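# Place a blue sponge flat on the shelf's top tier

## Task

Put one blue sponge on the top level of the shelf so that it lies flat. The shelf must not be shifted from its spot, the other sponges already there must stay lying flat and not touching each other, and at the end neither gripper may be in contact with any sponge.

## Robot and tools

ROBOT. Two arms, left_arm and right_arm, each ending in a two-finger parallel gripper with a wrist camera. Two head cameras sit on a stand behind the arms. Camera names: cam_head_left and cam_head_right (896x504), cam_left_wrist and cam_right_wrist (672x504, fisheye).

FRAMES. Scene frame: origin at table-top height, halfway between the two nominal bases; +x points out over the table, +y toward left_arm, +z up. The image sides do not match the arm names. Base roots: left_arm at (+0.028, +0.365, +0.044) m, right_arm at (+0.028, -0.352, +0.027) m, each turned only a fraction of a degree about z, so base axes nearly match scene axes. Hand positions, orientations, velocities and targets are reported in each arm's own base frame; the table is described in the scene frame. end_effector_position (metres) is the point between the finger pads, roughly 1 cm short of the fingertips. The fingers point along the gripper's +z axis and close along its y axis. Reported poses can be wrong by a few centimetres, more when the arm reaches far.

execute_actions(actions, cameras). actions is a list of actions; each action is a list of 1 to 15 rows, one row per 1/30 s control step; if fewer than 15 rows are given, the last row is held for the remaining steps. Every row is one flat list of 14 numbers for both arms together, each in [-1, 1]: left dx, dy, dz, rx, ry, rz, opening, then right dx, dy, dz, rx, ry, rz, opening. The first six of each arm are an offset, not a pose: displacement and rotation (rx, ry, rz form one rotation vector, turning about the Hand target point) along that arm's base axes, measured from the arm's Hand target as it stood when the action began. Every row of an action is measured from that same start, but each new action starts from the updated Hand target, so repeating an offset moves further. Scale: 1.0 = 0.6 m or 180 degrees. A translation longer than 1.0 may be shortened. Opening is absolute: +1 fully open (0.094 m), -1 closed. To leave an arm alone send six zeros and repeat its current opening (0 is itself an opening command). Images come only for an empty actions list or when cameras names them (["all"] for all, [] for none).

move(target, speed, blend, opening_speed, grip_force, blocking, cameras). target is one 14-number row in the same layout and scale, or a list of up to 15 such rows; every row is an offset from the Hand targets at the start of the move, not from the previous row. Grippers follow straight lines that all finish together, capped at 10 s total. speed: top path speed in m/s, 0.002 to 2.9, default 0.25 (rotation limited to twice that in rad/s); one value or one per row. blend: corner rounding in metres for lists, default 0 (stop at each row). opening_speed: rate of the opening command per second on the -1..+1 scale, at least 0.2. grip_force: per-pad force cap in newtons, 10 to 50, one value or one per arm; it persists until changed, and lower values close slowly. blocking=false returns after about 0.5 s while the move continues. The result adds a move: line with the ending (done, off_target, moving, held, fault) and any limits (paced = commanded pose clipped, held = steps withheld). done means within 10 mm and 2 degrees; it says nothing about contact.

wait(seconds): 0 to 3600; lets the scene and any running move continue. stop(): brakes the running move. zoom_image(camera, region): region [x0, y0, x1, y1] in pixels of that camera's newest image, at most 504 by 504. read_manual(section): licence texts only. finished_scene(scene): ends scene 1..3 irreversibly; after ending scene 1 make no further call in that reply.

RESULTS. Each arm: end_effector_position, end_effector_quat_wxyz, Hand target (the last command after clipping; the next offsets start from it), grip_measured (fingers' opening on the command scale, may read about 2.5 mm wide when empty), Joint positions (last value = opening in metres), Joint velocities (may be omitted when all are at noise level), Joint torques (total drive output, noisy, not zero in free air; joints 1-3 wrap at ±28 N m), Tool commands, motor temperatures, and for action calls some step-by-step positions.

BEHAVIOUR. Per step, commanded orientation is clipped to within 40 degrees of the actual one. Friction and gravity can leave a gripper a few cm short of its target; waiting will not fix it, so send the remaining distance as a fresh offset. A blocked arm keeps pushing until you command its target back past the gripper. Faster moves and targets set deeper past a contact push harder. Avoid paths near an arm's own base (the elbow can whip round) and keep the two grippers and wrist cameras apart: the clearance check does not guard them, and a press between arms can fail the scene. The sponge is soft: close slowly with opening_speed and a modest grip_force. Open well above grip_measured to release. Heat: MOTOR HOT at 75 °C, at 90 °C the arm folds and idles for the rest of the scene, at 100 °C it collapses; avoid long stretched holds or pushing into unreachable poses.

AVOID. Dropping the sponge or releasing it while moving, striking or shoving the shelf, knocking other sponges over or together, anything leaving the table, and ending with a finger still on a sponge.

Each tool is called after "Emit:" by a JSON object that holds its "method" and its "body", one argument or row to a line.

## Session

Emit:
{"method": "execute_actions", "body": {
  "actions": []
}}

Scene clock: 0.00 s.
left_arm: end_effector_position=(+0.4057, +0.0231, +0.1009) grip_measured=+1.000 end_effector_quat_wxyz=(+0.592, -0.061, +0.803, -0.008) | right_arm: end_effector_position=(+0.4055, -0.0341, +0.1183) grip_measured=+1.000 end_effector_quat_wxyz=(+0.609, +0.027, +0.786, -0.103)
Joint positions: left_arm=[0.048 1.581 0.38 0.898 -0.014 -0.094 0.094] | right_arm=[0 1.563 0.378 0.94 0.196 -0.084 0.094]
Joint velocities: within noise
Joint torques (N m): no reading
Motor temperatures (°C): left_arm=[26 27 29 25 24 27 28] | right_arm=[28 29 27 27 27 28 28]
Heat: left arm: 29 °C; right arm: 29 °C.
Hand target: left_arm +0.4110, +0.0242, +0.1167; +0.610, -0.060, +0.790, -0.005 | right_arm +0.4100, -0.0355, +0.1347; +0.627, +0.030, +0.771, -0.107
Tool commands: left_gripper/opening=+1.0 right_gripper/opening=+1.0

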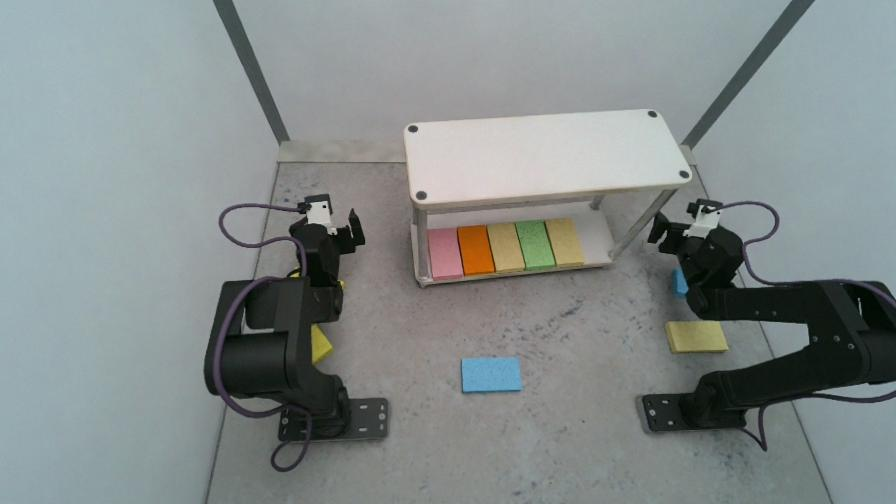

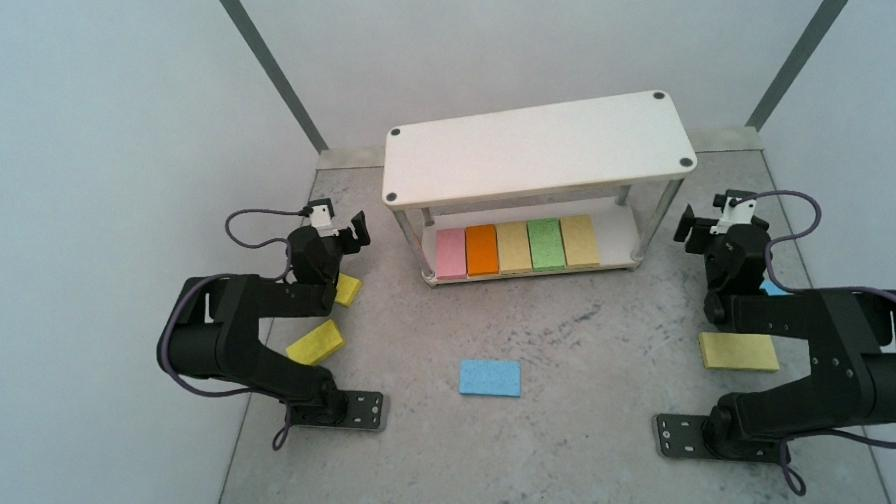

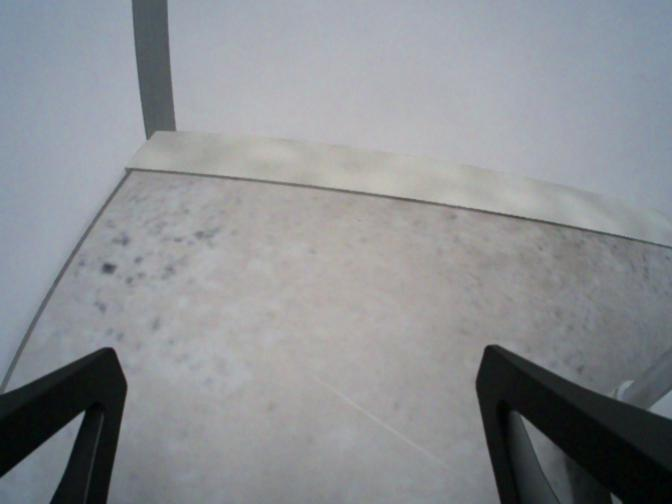

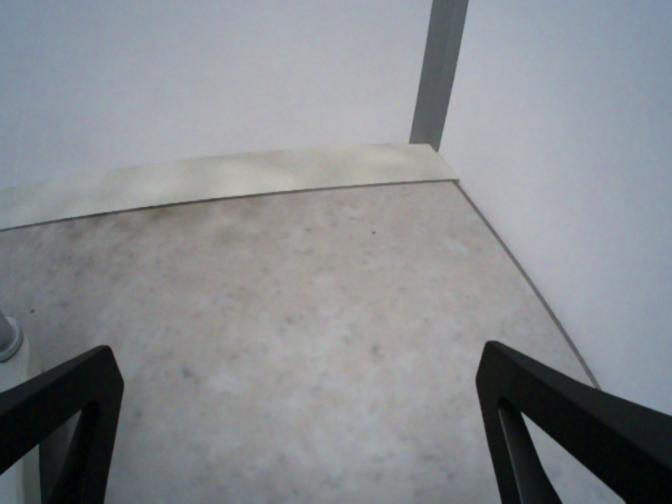

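Emit:
{"method": "move", "body": {
  "target": [
    [-0.352,-0.207,0.172,0.08,0.07,-0.23,1,0,0,0,0,0,0,1],
    [-0.543,-0.528,0.044,0.1735,0.1546,-0.505,1,0,0,0,0,0,0,1]
  ],
  "blend": [0.06,0],
  "speed": 0.4,
  "grip_force": 30,
  "cameras": ["cam_left_wrist"]
}}

Scene clock: 4.67 s.
left_arm: end_effector_position=(+0.0837, -0.2865, +0.1247) grip_measured=+1.000 end_effector_quat_wxyz=(+0.225, +0.660, +0.682, -0.221) | right_arm: end_effector_position=(+0.4055, -0.0341, +0.1183) grip_measured=+1.000 end_effector_quat_wxyz=(+0.609, +0.027, +0.786, -0.103)
Joint positions: left_arm=[-1.15 1.124 0.766 -0.61 0.233 0.316 0.094] | right_arm=[0 1.563 0.378 0.94 0.196 -0.084 0.094]
Joint torques (N m): left_arm=[-0.42 -1.7 9.95 0.91 0.03 -0.09] | right_arm=[-0.1 -5.98 5.08 2.27 -0.01 0]
Heat: left arm: 30 °C; right arm: 29 °C.
Hand target: left_arm +0.0852, -0.2926, +0.1431; +0.235, +0.656, +0.680, -0.226 | right_arm +0.4100, -0.0355, +0.1347; +0.627, +0.030, +0.771, -0.107
Off the commanded pose: left_arm 0.019 m, 1 deg | right_arm 0.017 m, 3 deg.
grip_force (N): 30, 30
move: off_target (left_arm); limits=paced

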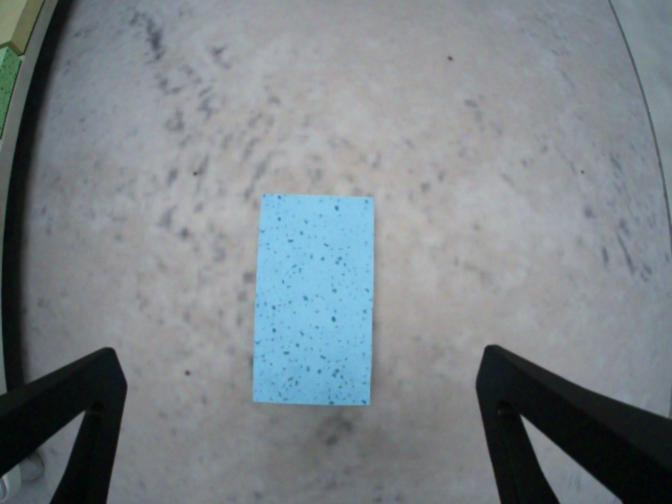

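Emit:
{"method": "move", "body": {
  "target": [0.003,-0.058,-0.165,0,0,-0.008,1,0,0,0,0,0,0,1],
  "speed": 0.3,
  "cameras": ["cam_left_wrist"]
}}

Scene clock: 7.03 s.
left_arm: end_effector_position=(+0.0892, -0.3222, +0.0440) grip_measured=+1.000 end_effector_quat_wxyz=(+0.219, +0.667, +0.677, -0.221) | right_arm: end_effector_position=(+0.4055, -0.0341, +0.1183) grip_measured=+1.000 end_effector_quat_wxyz=(+0.609, +0.027, +0.786, -0.103)
Joint positions: left_arm=[-1.183 1.414 0.624 -0.183 0.224 0.302 0.094] | right_arm=[0 1.563 0.378 0.94 0.196 -0.084 0.094]
Joint torques (N m): left_arm=[-0.49 -3.14 3.48 1.66 0.02 -0.1] | right_arm=[-0.09 -5.98 5.07 2.27 -0.01 0]
Heat: left arm: 30 °C; right arm: 30 °C.
Hand target: left_arm +0.0870, -0.3274, +0.0441; +0.232, +0.665, +0.672, -0.229 | right_arm +0.4100, -0.0355, +0.1347; +0.627, +0.030, +0.771, -0.107
Off the commanded pose: left_arm 0.006 m, 2 deg | right_arm 0.017 m, 3 deg.
grip_force (N): 30, 30
move: done

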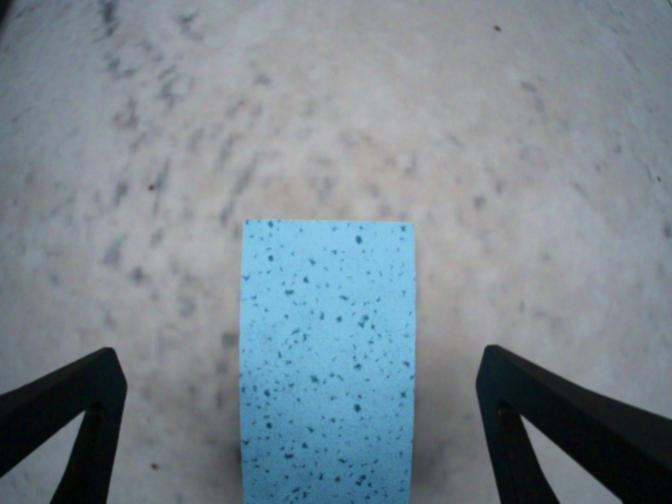

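Emit:
{"method": "move", "body": {
  "target": [
    [-0.008,-0.004,-0.105,0,0,0,1,0,0,0,0,0,0,1],
    [-0.008,-0.004,-0.105,0,0,0,0.25,0,0,0,0,0,0,1]
  ],
  "speed": 0.15,
  "cameras": ["cam_left_wrist"]
}}

Scene clock: 12.63 s.
left_arm: end_effector_position=(+0.0843, -0.3239, -0.0216) grip_measured=+0.384 end_effector_quat_wxyz=(+0.218, +0.666, +0.678, -0.221) | right_arm: end_effector_position=(+0.4055, -0.0341, +0.1183) grip_measured=+1.000 end_effector_quat_wxyz=(+0.609, +0.027, +0.786, -0.103)
Joint positions: left_arm=[-1.206 1.645 0.492 0.182 0.21 0.282 0.065] | right_arm=[0 1.563 0.378 0.94 0.196 -0.084 0.094]
Joint torques (N m): left_arm=[-0.49 -3.73 2.85 1.66 0.01 -0.09] | right_arm=[-0.09 -5.98 5.07 2.27 -0.01 0]
Heat: left arm: 30 °C; right arm: 31 °C.
Hand target: left_arm +0.0822, -0.3298, -0.0189; +0.232, +0.665, +0.672, -0.229 | right_arm +0.4100, -0.0355, +0.1347; +0.627, +0.030, +0.771, -0.107
Off the commanded pose: left_arm 0.007 m, 2 deg | right_arm 0.017 m, 3 deg.
grip_force (N): 30, 30
move: done

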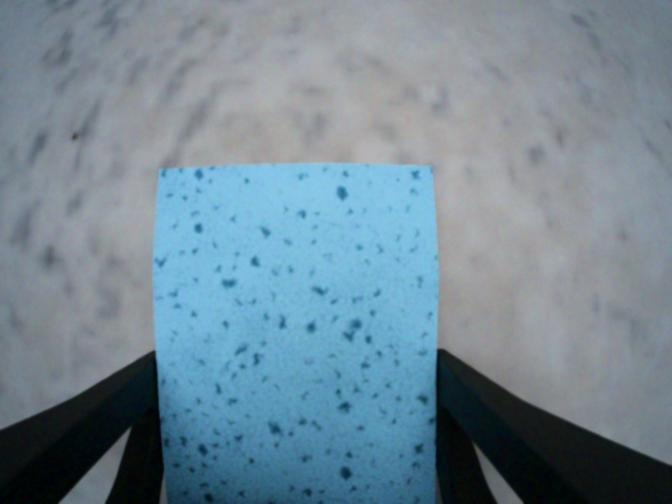

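Emit:
{"method": "move", "body": {
  "target": [
    [0.013,0.025,0.282,0,0,0.05,0.25,0,0,0,0,0,0,1],
    [0.188,0.067,0.698,0.011,0.004,0.18,0.25,0,0,0,0,0,0,1],
    [0.446,0.105,0.69,0.011,0.004,0.18,0.25,0,0,0,0,0,0,1],
    [0.438,0.103,0.598,0.011,0.004,0.18,0.25,0,0,0,0,0,0,1]
  ],
  "blend": [0.05,0.04,0.02,0],
  "speed": [0.3,0.35,0.3,0.12],
  "cameras": ["cam_head_right","cam_left_wrist"]
}}

Scene clock: 16.73 s.
left_arm: end_effector_position=(+0.3562, -0.2632, +0.3483) grip_measured=+0.382 end_effector_quat_wxyz=(+0.297, +0.444, +0.835, -0.137) | right_arm: end_effector_position=(+0.4055, -0.0341, +0.1183) grip_measured=+1.000 end_effector_quat_wxyz=(+0.609, +0.027, +0.786, -0.103)
Joint positions: left_arm=[-0.547 1.988 2.582 -1.535 0.227 0.356 0.065] | right_arm=[0 1.563 0.378 0.94 0.196 -0.084 0.094]
Joint torques (N m): left_arm=[-0.54 -6.69 2.99 0.95 0.32 0.05] | right_arm=[-0.1 -5.97 5.05 2.27 -0.01 0]
Motor temperatures (°C): left_arm=[26 27 31 27 24 27 28] | right_arm=[28 30 27 32 27 28 28]
Heat: left arm: 31 °C; right arm: 32 °C.
Hand target: left_arm +0.3450, -0.2680, +0.3399; +0.271, +0.453, +0.836, -0.148 | right_arm +0.4100, -0.0355, +0.1347; +0.627, +0.030, +0.771, -0.107
Off the commanded pose: left_arm 0.015 m, 3 deg | right_arm 0.017 m, 3 deg.
joint sent to its limit (left arm) — joint 4 (wrist pitch), lower limit. The joint targets are off in position, not in orientation.
grip_force (N): 30, 30
move: off_target (left_arm)

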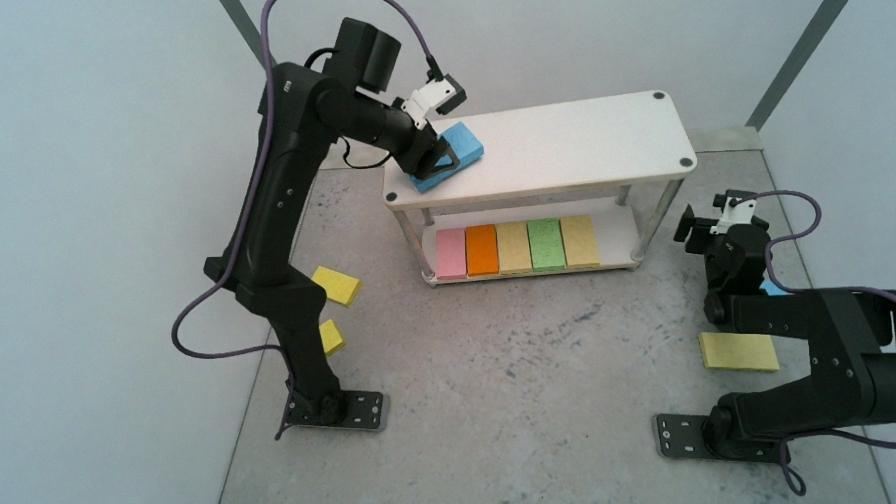

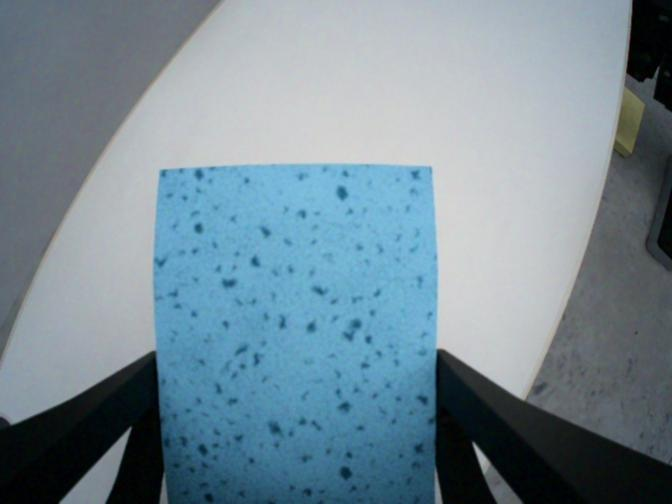

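Emit:
{"method": "move", "body": {
  "target": [
    [-0.003,0,-0.03,0.009,0.006,0,0.25,0,0,0,0,0,0,1],
    [-0.003,0,-0.03,0.009,0.006,0,0.97,0,0,0,0,0,0,1],
    [-0.08,0.08,0.12,0,0,0,1,0,0,0,0,0,0,1],
    [-0.2,0.11,0.12,0,0,0,1,0,0,0,0,0,0,1]
  ],
  "blend": [0,0,0.03,0],
  "speed": [0.06,0.1,0.2,0.3],
  "opening_speed": 0.8,
  "cameras": ["cam_head_right","cam_left_wrist"]
}}

Scene clock: 23.97 s.
left_arm: end_effector_position=(+0.2347, -0.2079, +0.4150) grip_measured=+0.998 end_effector_quat_wxyz=(+0.355, +0.438, +0.810, -0.164) | right_arm: end_effector_position=(+0.4055, -0.0341, +0.1183) grip_measured=+1.000 end_effector_quat_wxyz=(+0.609, +0.027, +0.786, -0.103)
Joint positions: left_arm=[-0.591 1.487 2.223 -1.533 0.24 0.302 0.094] | right_arm=[0 1.563 0.378 0.94 0.196 -0.084 0.094]
Joint torques (N m): left_arm=[-0.42 -3.64 2.61 1.11 0.02 -0.11] | right_arm=[-0.09 -5.98 5.07 2.27 -0.01 0]
Heat: left arm: 30 °C; right arm: 34 °C.
Hand target: left_arm +0.2250, -0.2020, +0.4119; +0.271, +0.453, +0.836, -0.148 | right_arm +0.4100, -0.0355, +0.1347; +0.627, +0.030, +0.771, -0.107
Off the commanded pose: left_arm 0.012 m, 10 deg | right_arm 0.017 m, 3 deg.
joint sent to its limit (left arm) — joint 4 (wrist pitch), lower limit. The joint targets are off in position and orientation.
grip_force (N): 30, 30
move: off_target (left_arm); blend cut to 0 m at target 3; target 2's new opening was sent with left_arm's hand 0.015 m and 3 deg from that target; target 3's new opening was sent with left_arm's hand 0.015 m and 9 deg from that target

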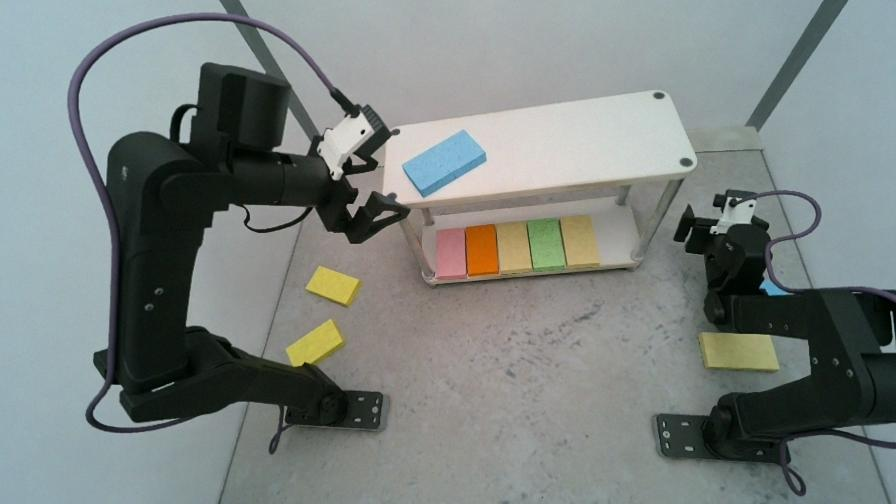

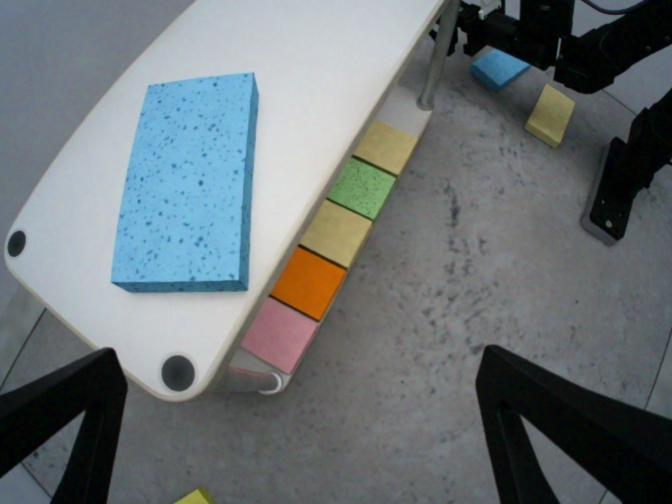

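Clean.

Emit:
{"method": "finished_scene", "body": {
  "scene": 2
}}

The scene is finished: the task was done.


## Next scene

The same job, from a new start.

Emit:
{"method": "execute_actions", "body": {
  "actions": []
}}

Scene clock: 0.00 s.
left_arm: end_effector_position=(+0.4082, +0.0455, +0.1046) grip_measured=+1.000 end_effector_quat_wxyz=(+0.570, -0.097, +0.805, +0.132) | right_arm: end_effector_position=(+0.4048, -0.0244, +0.1132) grip_measured=+1.000 end_effector_quat_wxyz=(+0.603, +0.037, +0.793, -0.077)
Joint positions: left_arm=[-0.056 1.587 0.449 0.792 -0.382 -0.026 0.094] | right_arm=[0.02 1.559 0.378 0.914 0.187 -0.031 0.094]
Joint velocities: within noise
Joint torques (N m): no reading
Motor temperatures (°C): left_arm=[26 27 28 25 24 27 28] | right_arm=[27 29 26 27 27 28 28]
Heat: left arm: 28 °C; right arm: 29 °C.
Hand target: left_arm +0.4138, +0.0462, +0.1220; +0.591, -0.106, +0.789, +0.129 | right_arm +0.4095, -0.0258, +0.1301; +0.623, +0.039, +0.777, -0.081
Tool commands: left_gripper/opening=+1.0 right_gripper/opening=+1.0

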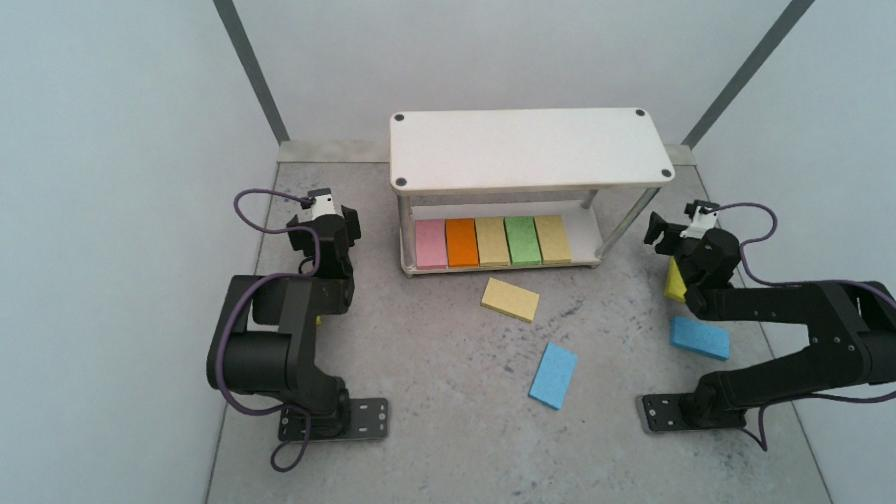

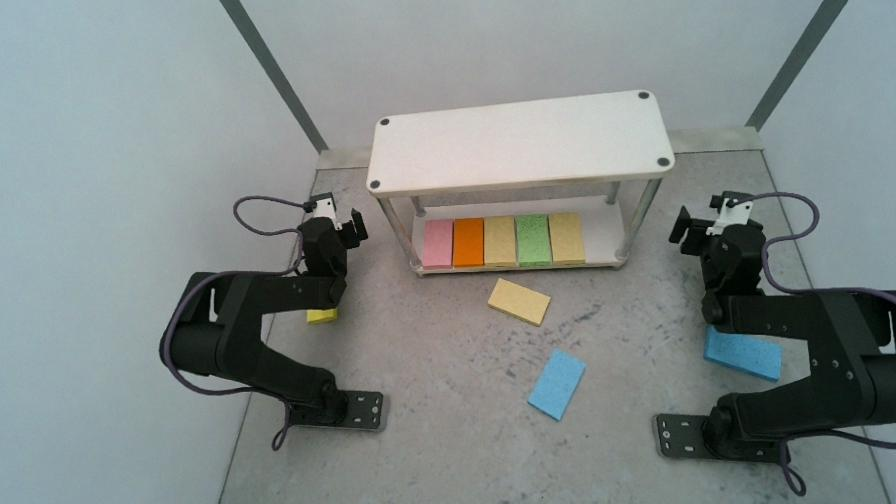

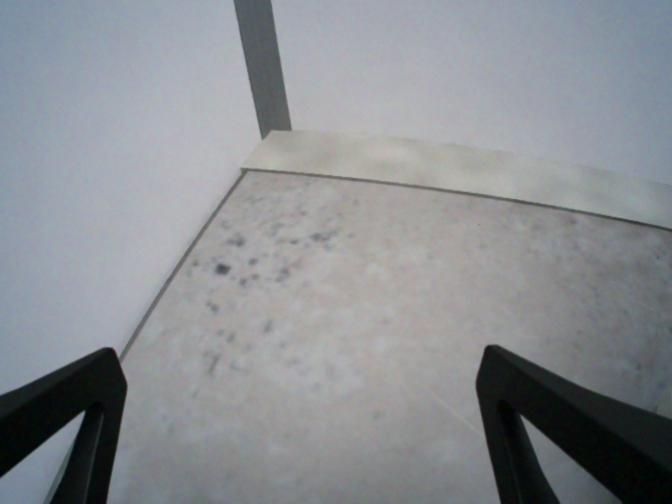

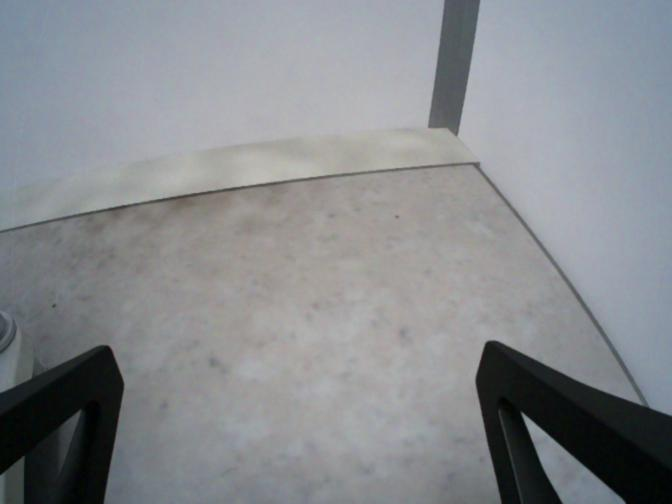

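Emit:
{"method": "move", "body": {
  "target": [
    [-0.356,-0.244,0.163,-0.003,0.06,-0.07,1,0,0,0,0,0,0,1],
    [-0.44,-0.577,0.163,-0.007,0.14,-0.15,1,0,0,0,0,0,0,1],
    [-0.606,-0.785,0.033,-0.011,0.2136,-0.2312,1,0,0,0,0,0,0,1]
  ],
  "blend": [0.06,0.05,0],
  "speed": 0.4,
  "grip_force": 30,
  "cameras": ["cam_left_wrist","cam_head_right"]
}}

Scene clock: 5.33 s.
left_arm: end_effector_position=(+0.0450, -0.4171, +0.1294) grip_measured=+1.000 end_effector_quat_wxyz=(+0.307, +0.231, +0.921, -0.060) | right_arm: end_effector_position=(+0.4048, -0.0244, +0.1132) grip_measured=+1.000 end_effector_quat_wxyz=(+0.603, +0.037, +0.793, -0.077)
Joint positions: left_arm=[-1.713 1.917 1.582 -1.024 -0.604 -1.155 0.094] | right_arm=[0.02 1.559 0.378 0.914 0.187 -0.031 0.094]
Joint torques (N m): left_arm=[0.65 -6.52 8.95 0.37 -0.31 -0.09] | right_arm=[-0.1 -5.96 5.16 2.22 -0.01 0]
Heat: left arm: 29 °C; right arm: 29 °C.
Hand target: left_arm +0.0502, -0.4248, +0.1418; +0.309, +0.214, +0.924, -0.071 | right_arm +0.4095, -0.0258, +0.1301; +0.623, +0.039, +0.777, -0.081
Off the commanded pose: left_arm 0.016 m, 2 deg | right_arm 0.018 m, 3 deg.
grip_force (N): 30, 30
move: off_target (left_arm)
Images, in order (width x height): cam_head_right 896x504, cam_left_wrist 672x504.

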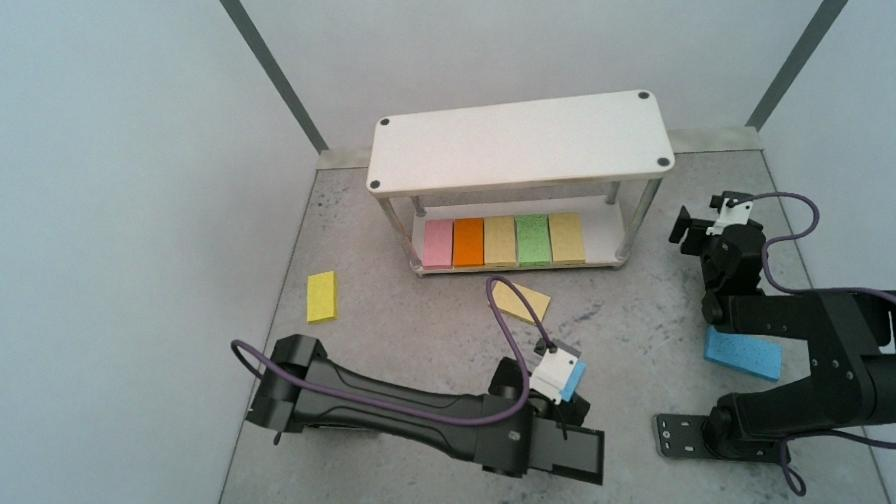

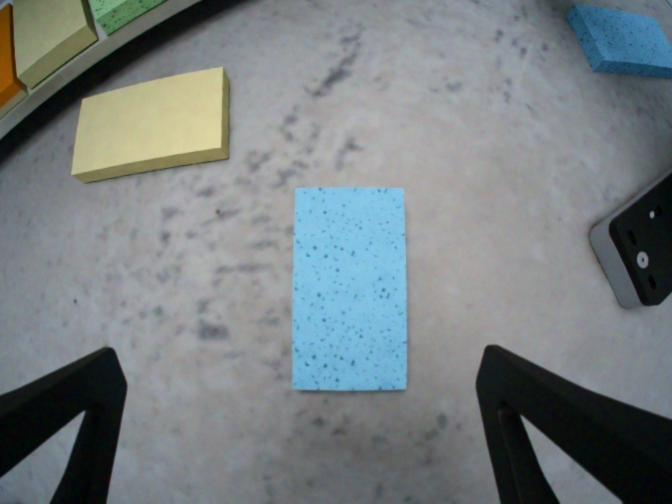

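Emit:
{"method": "move", "body": {
  "target": [0.055,-0.055,-0.15,-0.009,0.004,0,1,0,0,0,0,0,0,1],
  "speed": 0.3,
  "cameras": ["cam_left_wrist"]
}}

Scene clock: 7.60 s.
left_arm: end_effector_position=(+0.0840, -0.4525, +0.0545) grip_measured=+1.000 end_effector_quat_wxyz=(+0.304, +0.211, +0.926, -0.075) | right_arm: end_effector_position=(+0.4048, -0.0244, +0.1132) grip_measured=+1.000 end_effector_quat_wxyz=(+0.603, +0.037, +0.793, -0.077)
Joint positions: left_arm=[-1.602 2.067 1.487 -0.688 -0.569 -1.065 0.094] | right_arm=[0.02 1.559 0.378 0.914 0.187 -0.031 0.094]
Joint torques (N m): left_arm=[0.34 -7.5 4.3 1 -0.29 0.05] | right_arm=[-0.1 -5.96 5.18 2.21 0 0]
Heat: left arm: 29 °C; right arm: 29 °C.
Hand target: left_arm +0.0832, -0.4578, +0.0518; +0.306, +0.209, +0.925, -0.085 | right_arm +0.4095, -0.0258, +0.1301; +0.623, +0.039, +0.777, -0.081
Off the commanded pose: left_arm 0.006 m, 1 deg | right_arm 0.018 m, 3 deg.
grip_force (N): 30, 30
move: done

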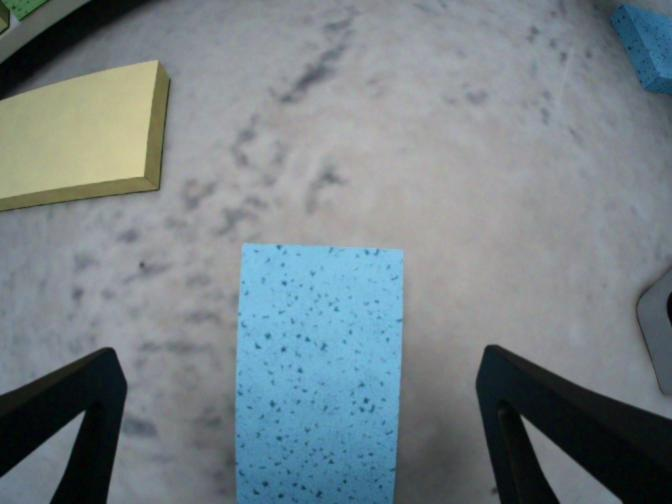

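Emit:
{"method": "move", "body": {
  "target": [
    [-0.0117,0,-0.121,0,0,-0.01,1,0,0,0,0,0,0,1],
    [-0.0117,0,-0.121,0,0,-0.01,0.25,0,0,0,0,0,0,1]
  ],
  "speed": 0.15,
  "cameras": ["cam_left_wrist"]
}}

Scene clock: 12.40 s.
left_arm: end_effector_position=(+0.0809, -0.4551, -0.0155) grip_measured=+0.342 end_effector_quat_wxyz=(+0.303, +0.221, +0.923, -0.082) | right_arm: end_effector_position=(+0.4048, -0.0244, +0.1132) grip_measured=+1.000 end_effector_quat_wxyz=(+0.603, +0.037, +0.793, -0.077)
Joint positions: left_arm=[-1.607 2.181 1.357 -0.426 -0.563 -1.043 0.063] | right_arm=[0.02 1.559 0.378 0.914 0.187 -0.031 0.094]
Joint torques (N m): left_arm=[-0.35 -7.68 3.28 1.04 -0.29 0.01] | right_arm=[-0.09 -5.96 5.18 2.21 0 0]
Heat: left arm: 29 °C; right arm: 30 °C.
Hand target: left_arm +0.0762, -0.4578, -0.0208; +0.305, +0.224, +0.921, -0.090 | right_arm +0.4095, -0.0258, +0.1301; +0.623, +0.039, +0.777, -0.081
Off the commanded pose: left_arm 0.008 m, 1 deg | right_arm 0.018 m, 3 deg.
grip_force (N): 30, 30
move: done

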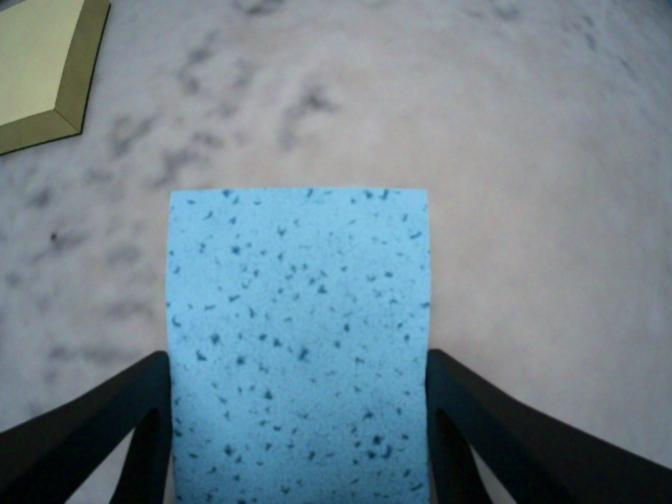

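Emit:
{"method": "move", "body": {
  "target": [
    [0.015,0.03,0.285,0,0,-0.03,0.25,0,0,0,0,0,0,1],
    [0.19,0.246,0.701,0.011,-0.002,-0.167,0.25,0,0,0,0,0,0,1],
    [0.481,0.338,0.701,0.011,-0.002,-0.167,0.25,0,0,0,0,0,0,1],
    [0.481,0.338,0.618,0.011,-0.002,-0.167,0.25,0,0,0,0,0,0,1]
  ],
  "blend": [0.05,0.04,0.02,0],
  "speed": [0.3,0.35,0.3,0.12],
  "cameras": ["cam_head_right","cam_left_wrist"]
}}

Scene clock: 16.67 s.
left_arm: end_effector_position=(+0.3732, -0.2517, +0.3587) grip_measured=+0.334 end_effector_quat_wxyz=(+0.320, +0.447, +0.823, -0.140) | right_arm: end_effector_position=(+0.4048, -0.0244, +0.1132) grip_measured=+1.000 end_effector_quat_wxyz=(+0.603, +0.037, +0.793, -0.077)
Joint positions: left_arm=[-0.488 2.021 2.658 -1.538 0.27 0.412 0.063] | right_arm=[0.02 1.559 0.378 0.914 0.187 -0.031 0.094]
Joint torques (N m): left_arm=[0.08 -6.37 2.4 0.95 0.35 0.06] | right_arm=[-0.09 -5.94 5.18 2.22 0 0]
Heat: left arm: 29 °C; right arm: 31 °C.
Hand target: left_arm +0.3648, -0.2550, +0.3500; +0.270, +0.460, +0.832, -0.150 | right_arm +0.4095, -0.0258, +0.1301; +0.623, +0.039, +0.777, -0.081
Off the commanded pose: left_arm 0.012 m, 6 deg | right_arm 0.018 m, 3 deg.
joint sent to its limit (left arm) — joint 4 (wrist pitch), lower limit. The joint targets are off in position, not in orientation.
grip_force (N): 30, 30
move: off_target (left_arm)

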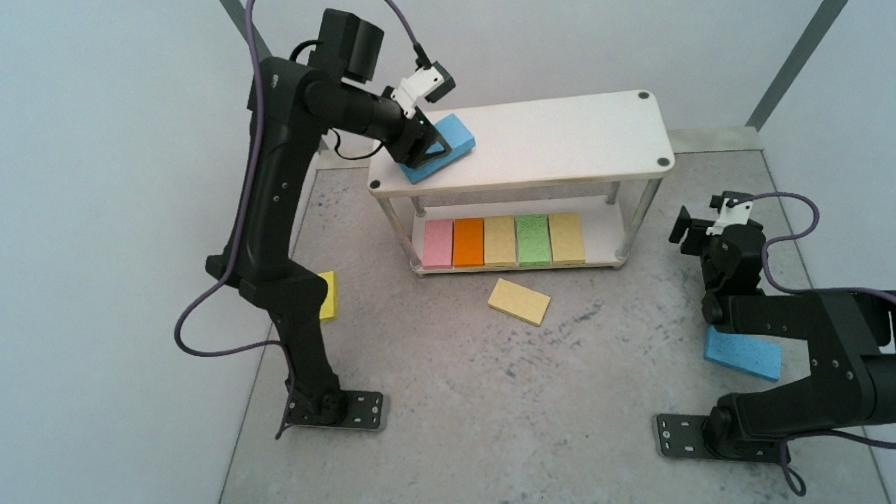

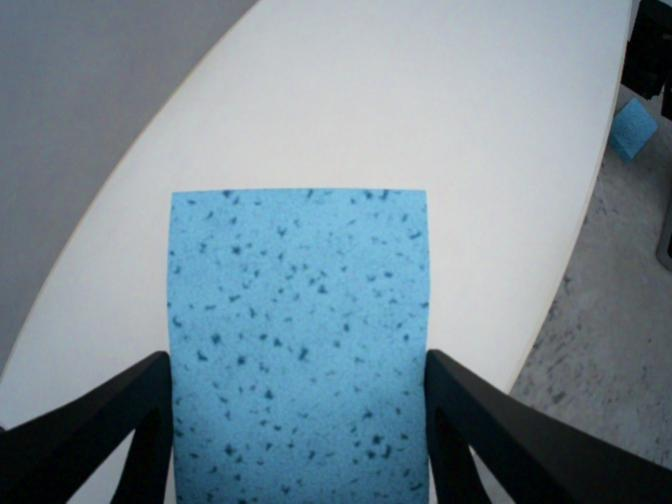

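Emit:
{"method": "move", "body": {
  "target": [
    [0.01,0,-0.04,0.008,0.026,0,0.25,0,0,0,0,0,0,1],
    [0.01,0,-0.04,0.008,0.026,0,0.97,0,0,0,0,0,0,1],
    [-0.08,0.08,0.12,0,0,0,1,0,0,0,0,0,0,1],
    [-0.22,0.1,0.12,0,0,0,1,0,0,0,0,0,0,1]
  ],
  "blend": [0,0,0.03,0],
  "speed": [0.06,0.1,0.2,0.3],
  "opening_speed": 0.8,
  "cameras": ["cam_head_right","cam_left_wrist"]
}}

Scene clock: 25.27 s.
left_arm: end_effector_position=(+0.2422, -0.1995, +0.4234) grip_measured=+0.997 end_effector_quat_wxyz=(+0.368, +0.439, +0.803, -0.164) | right_arm: end_effector_position=(+0.4048, -0.0244, +0.1132) grip_measured=+1.000 end_effector_quat_wxyz=(+0.603, +0.037, +0.793, -0.077)
Joint positions: left_arm=[-0.531 1.498 2.26 -1.541 0.283 0.35 0.094] | right_arm=[0.02 1.559 0.378 0.914 0.187 -0.031 0.094]
Joint torques (N m): left_arm=[-0.36 -3.59 2.45 1.11 0.03 -0.11] | right_arm=[-0.09 -5.94 5.18 2.21 0 0]
Motor temperatures (°C): left_arm=[26 28 29 26 25 27 28] | right_arm=[27 29 27 32 27 28 28]
Heat: left arm: 29 °C; right arm: 32 °C.
Hand target: left_arm +0.2328, -0.1950, +0.4220; +0.270, +0.460, +0.832, -0.150 | right_arm +0.4095, -0.0258, +0.1301; +0.623, +0.039, +0.777, -0.081
Off the commanded pose: left_arm 0.011 m, 12 deg | right_arm 0.018 m, 3 deg.
joint sent to its limit (left arm) — joint 4 (wrist pitch), lower limit. The joint targets are off in position and orientation.
grip_force (N): 30, 30
move: off_target (left_arm); blend cut to 0 m at target 3; target 2's new opening was sent with left_arm's hand 0.015 m and 8 deg from that target; target 3's new opening was sent with left_arm's hand 0.012 m and 13 deg from that target

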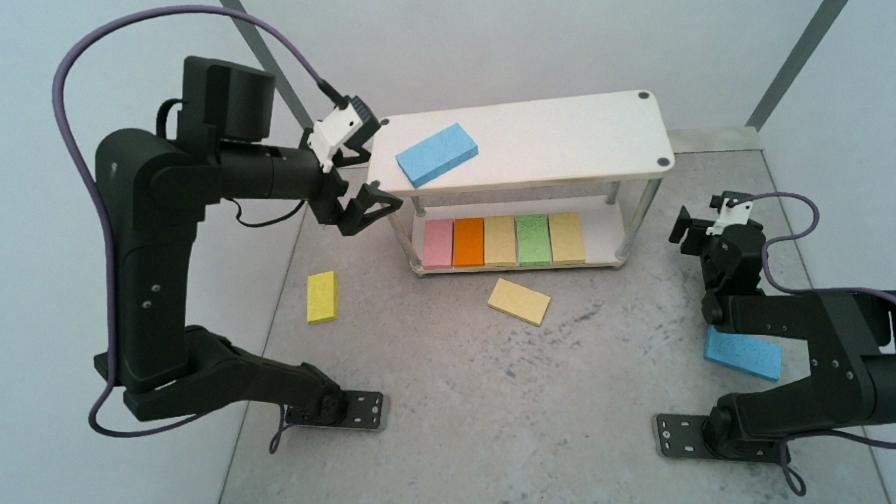

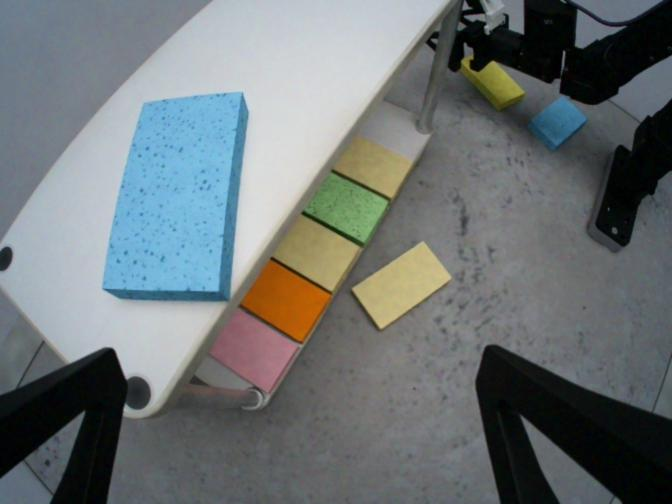

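Flat, on the shelf, near corner just inside the edge and supported.

Emit:
{"method": "finished_scene", "body": {
  "scene": 3
}}

The scene is finished: the task was done.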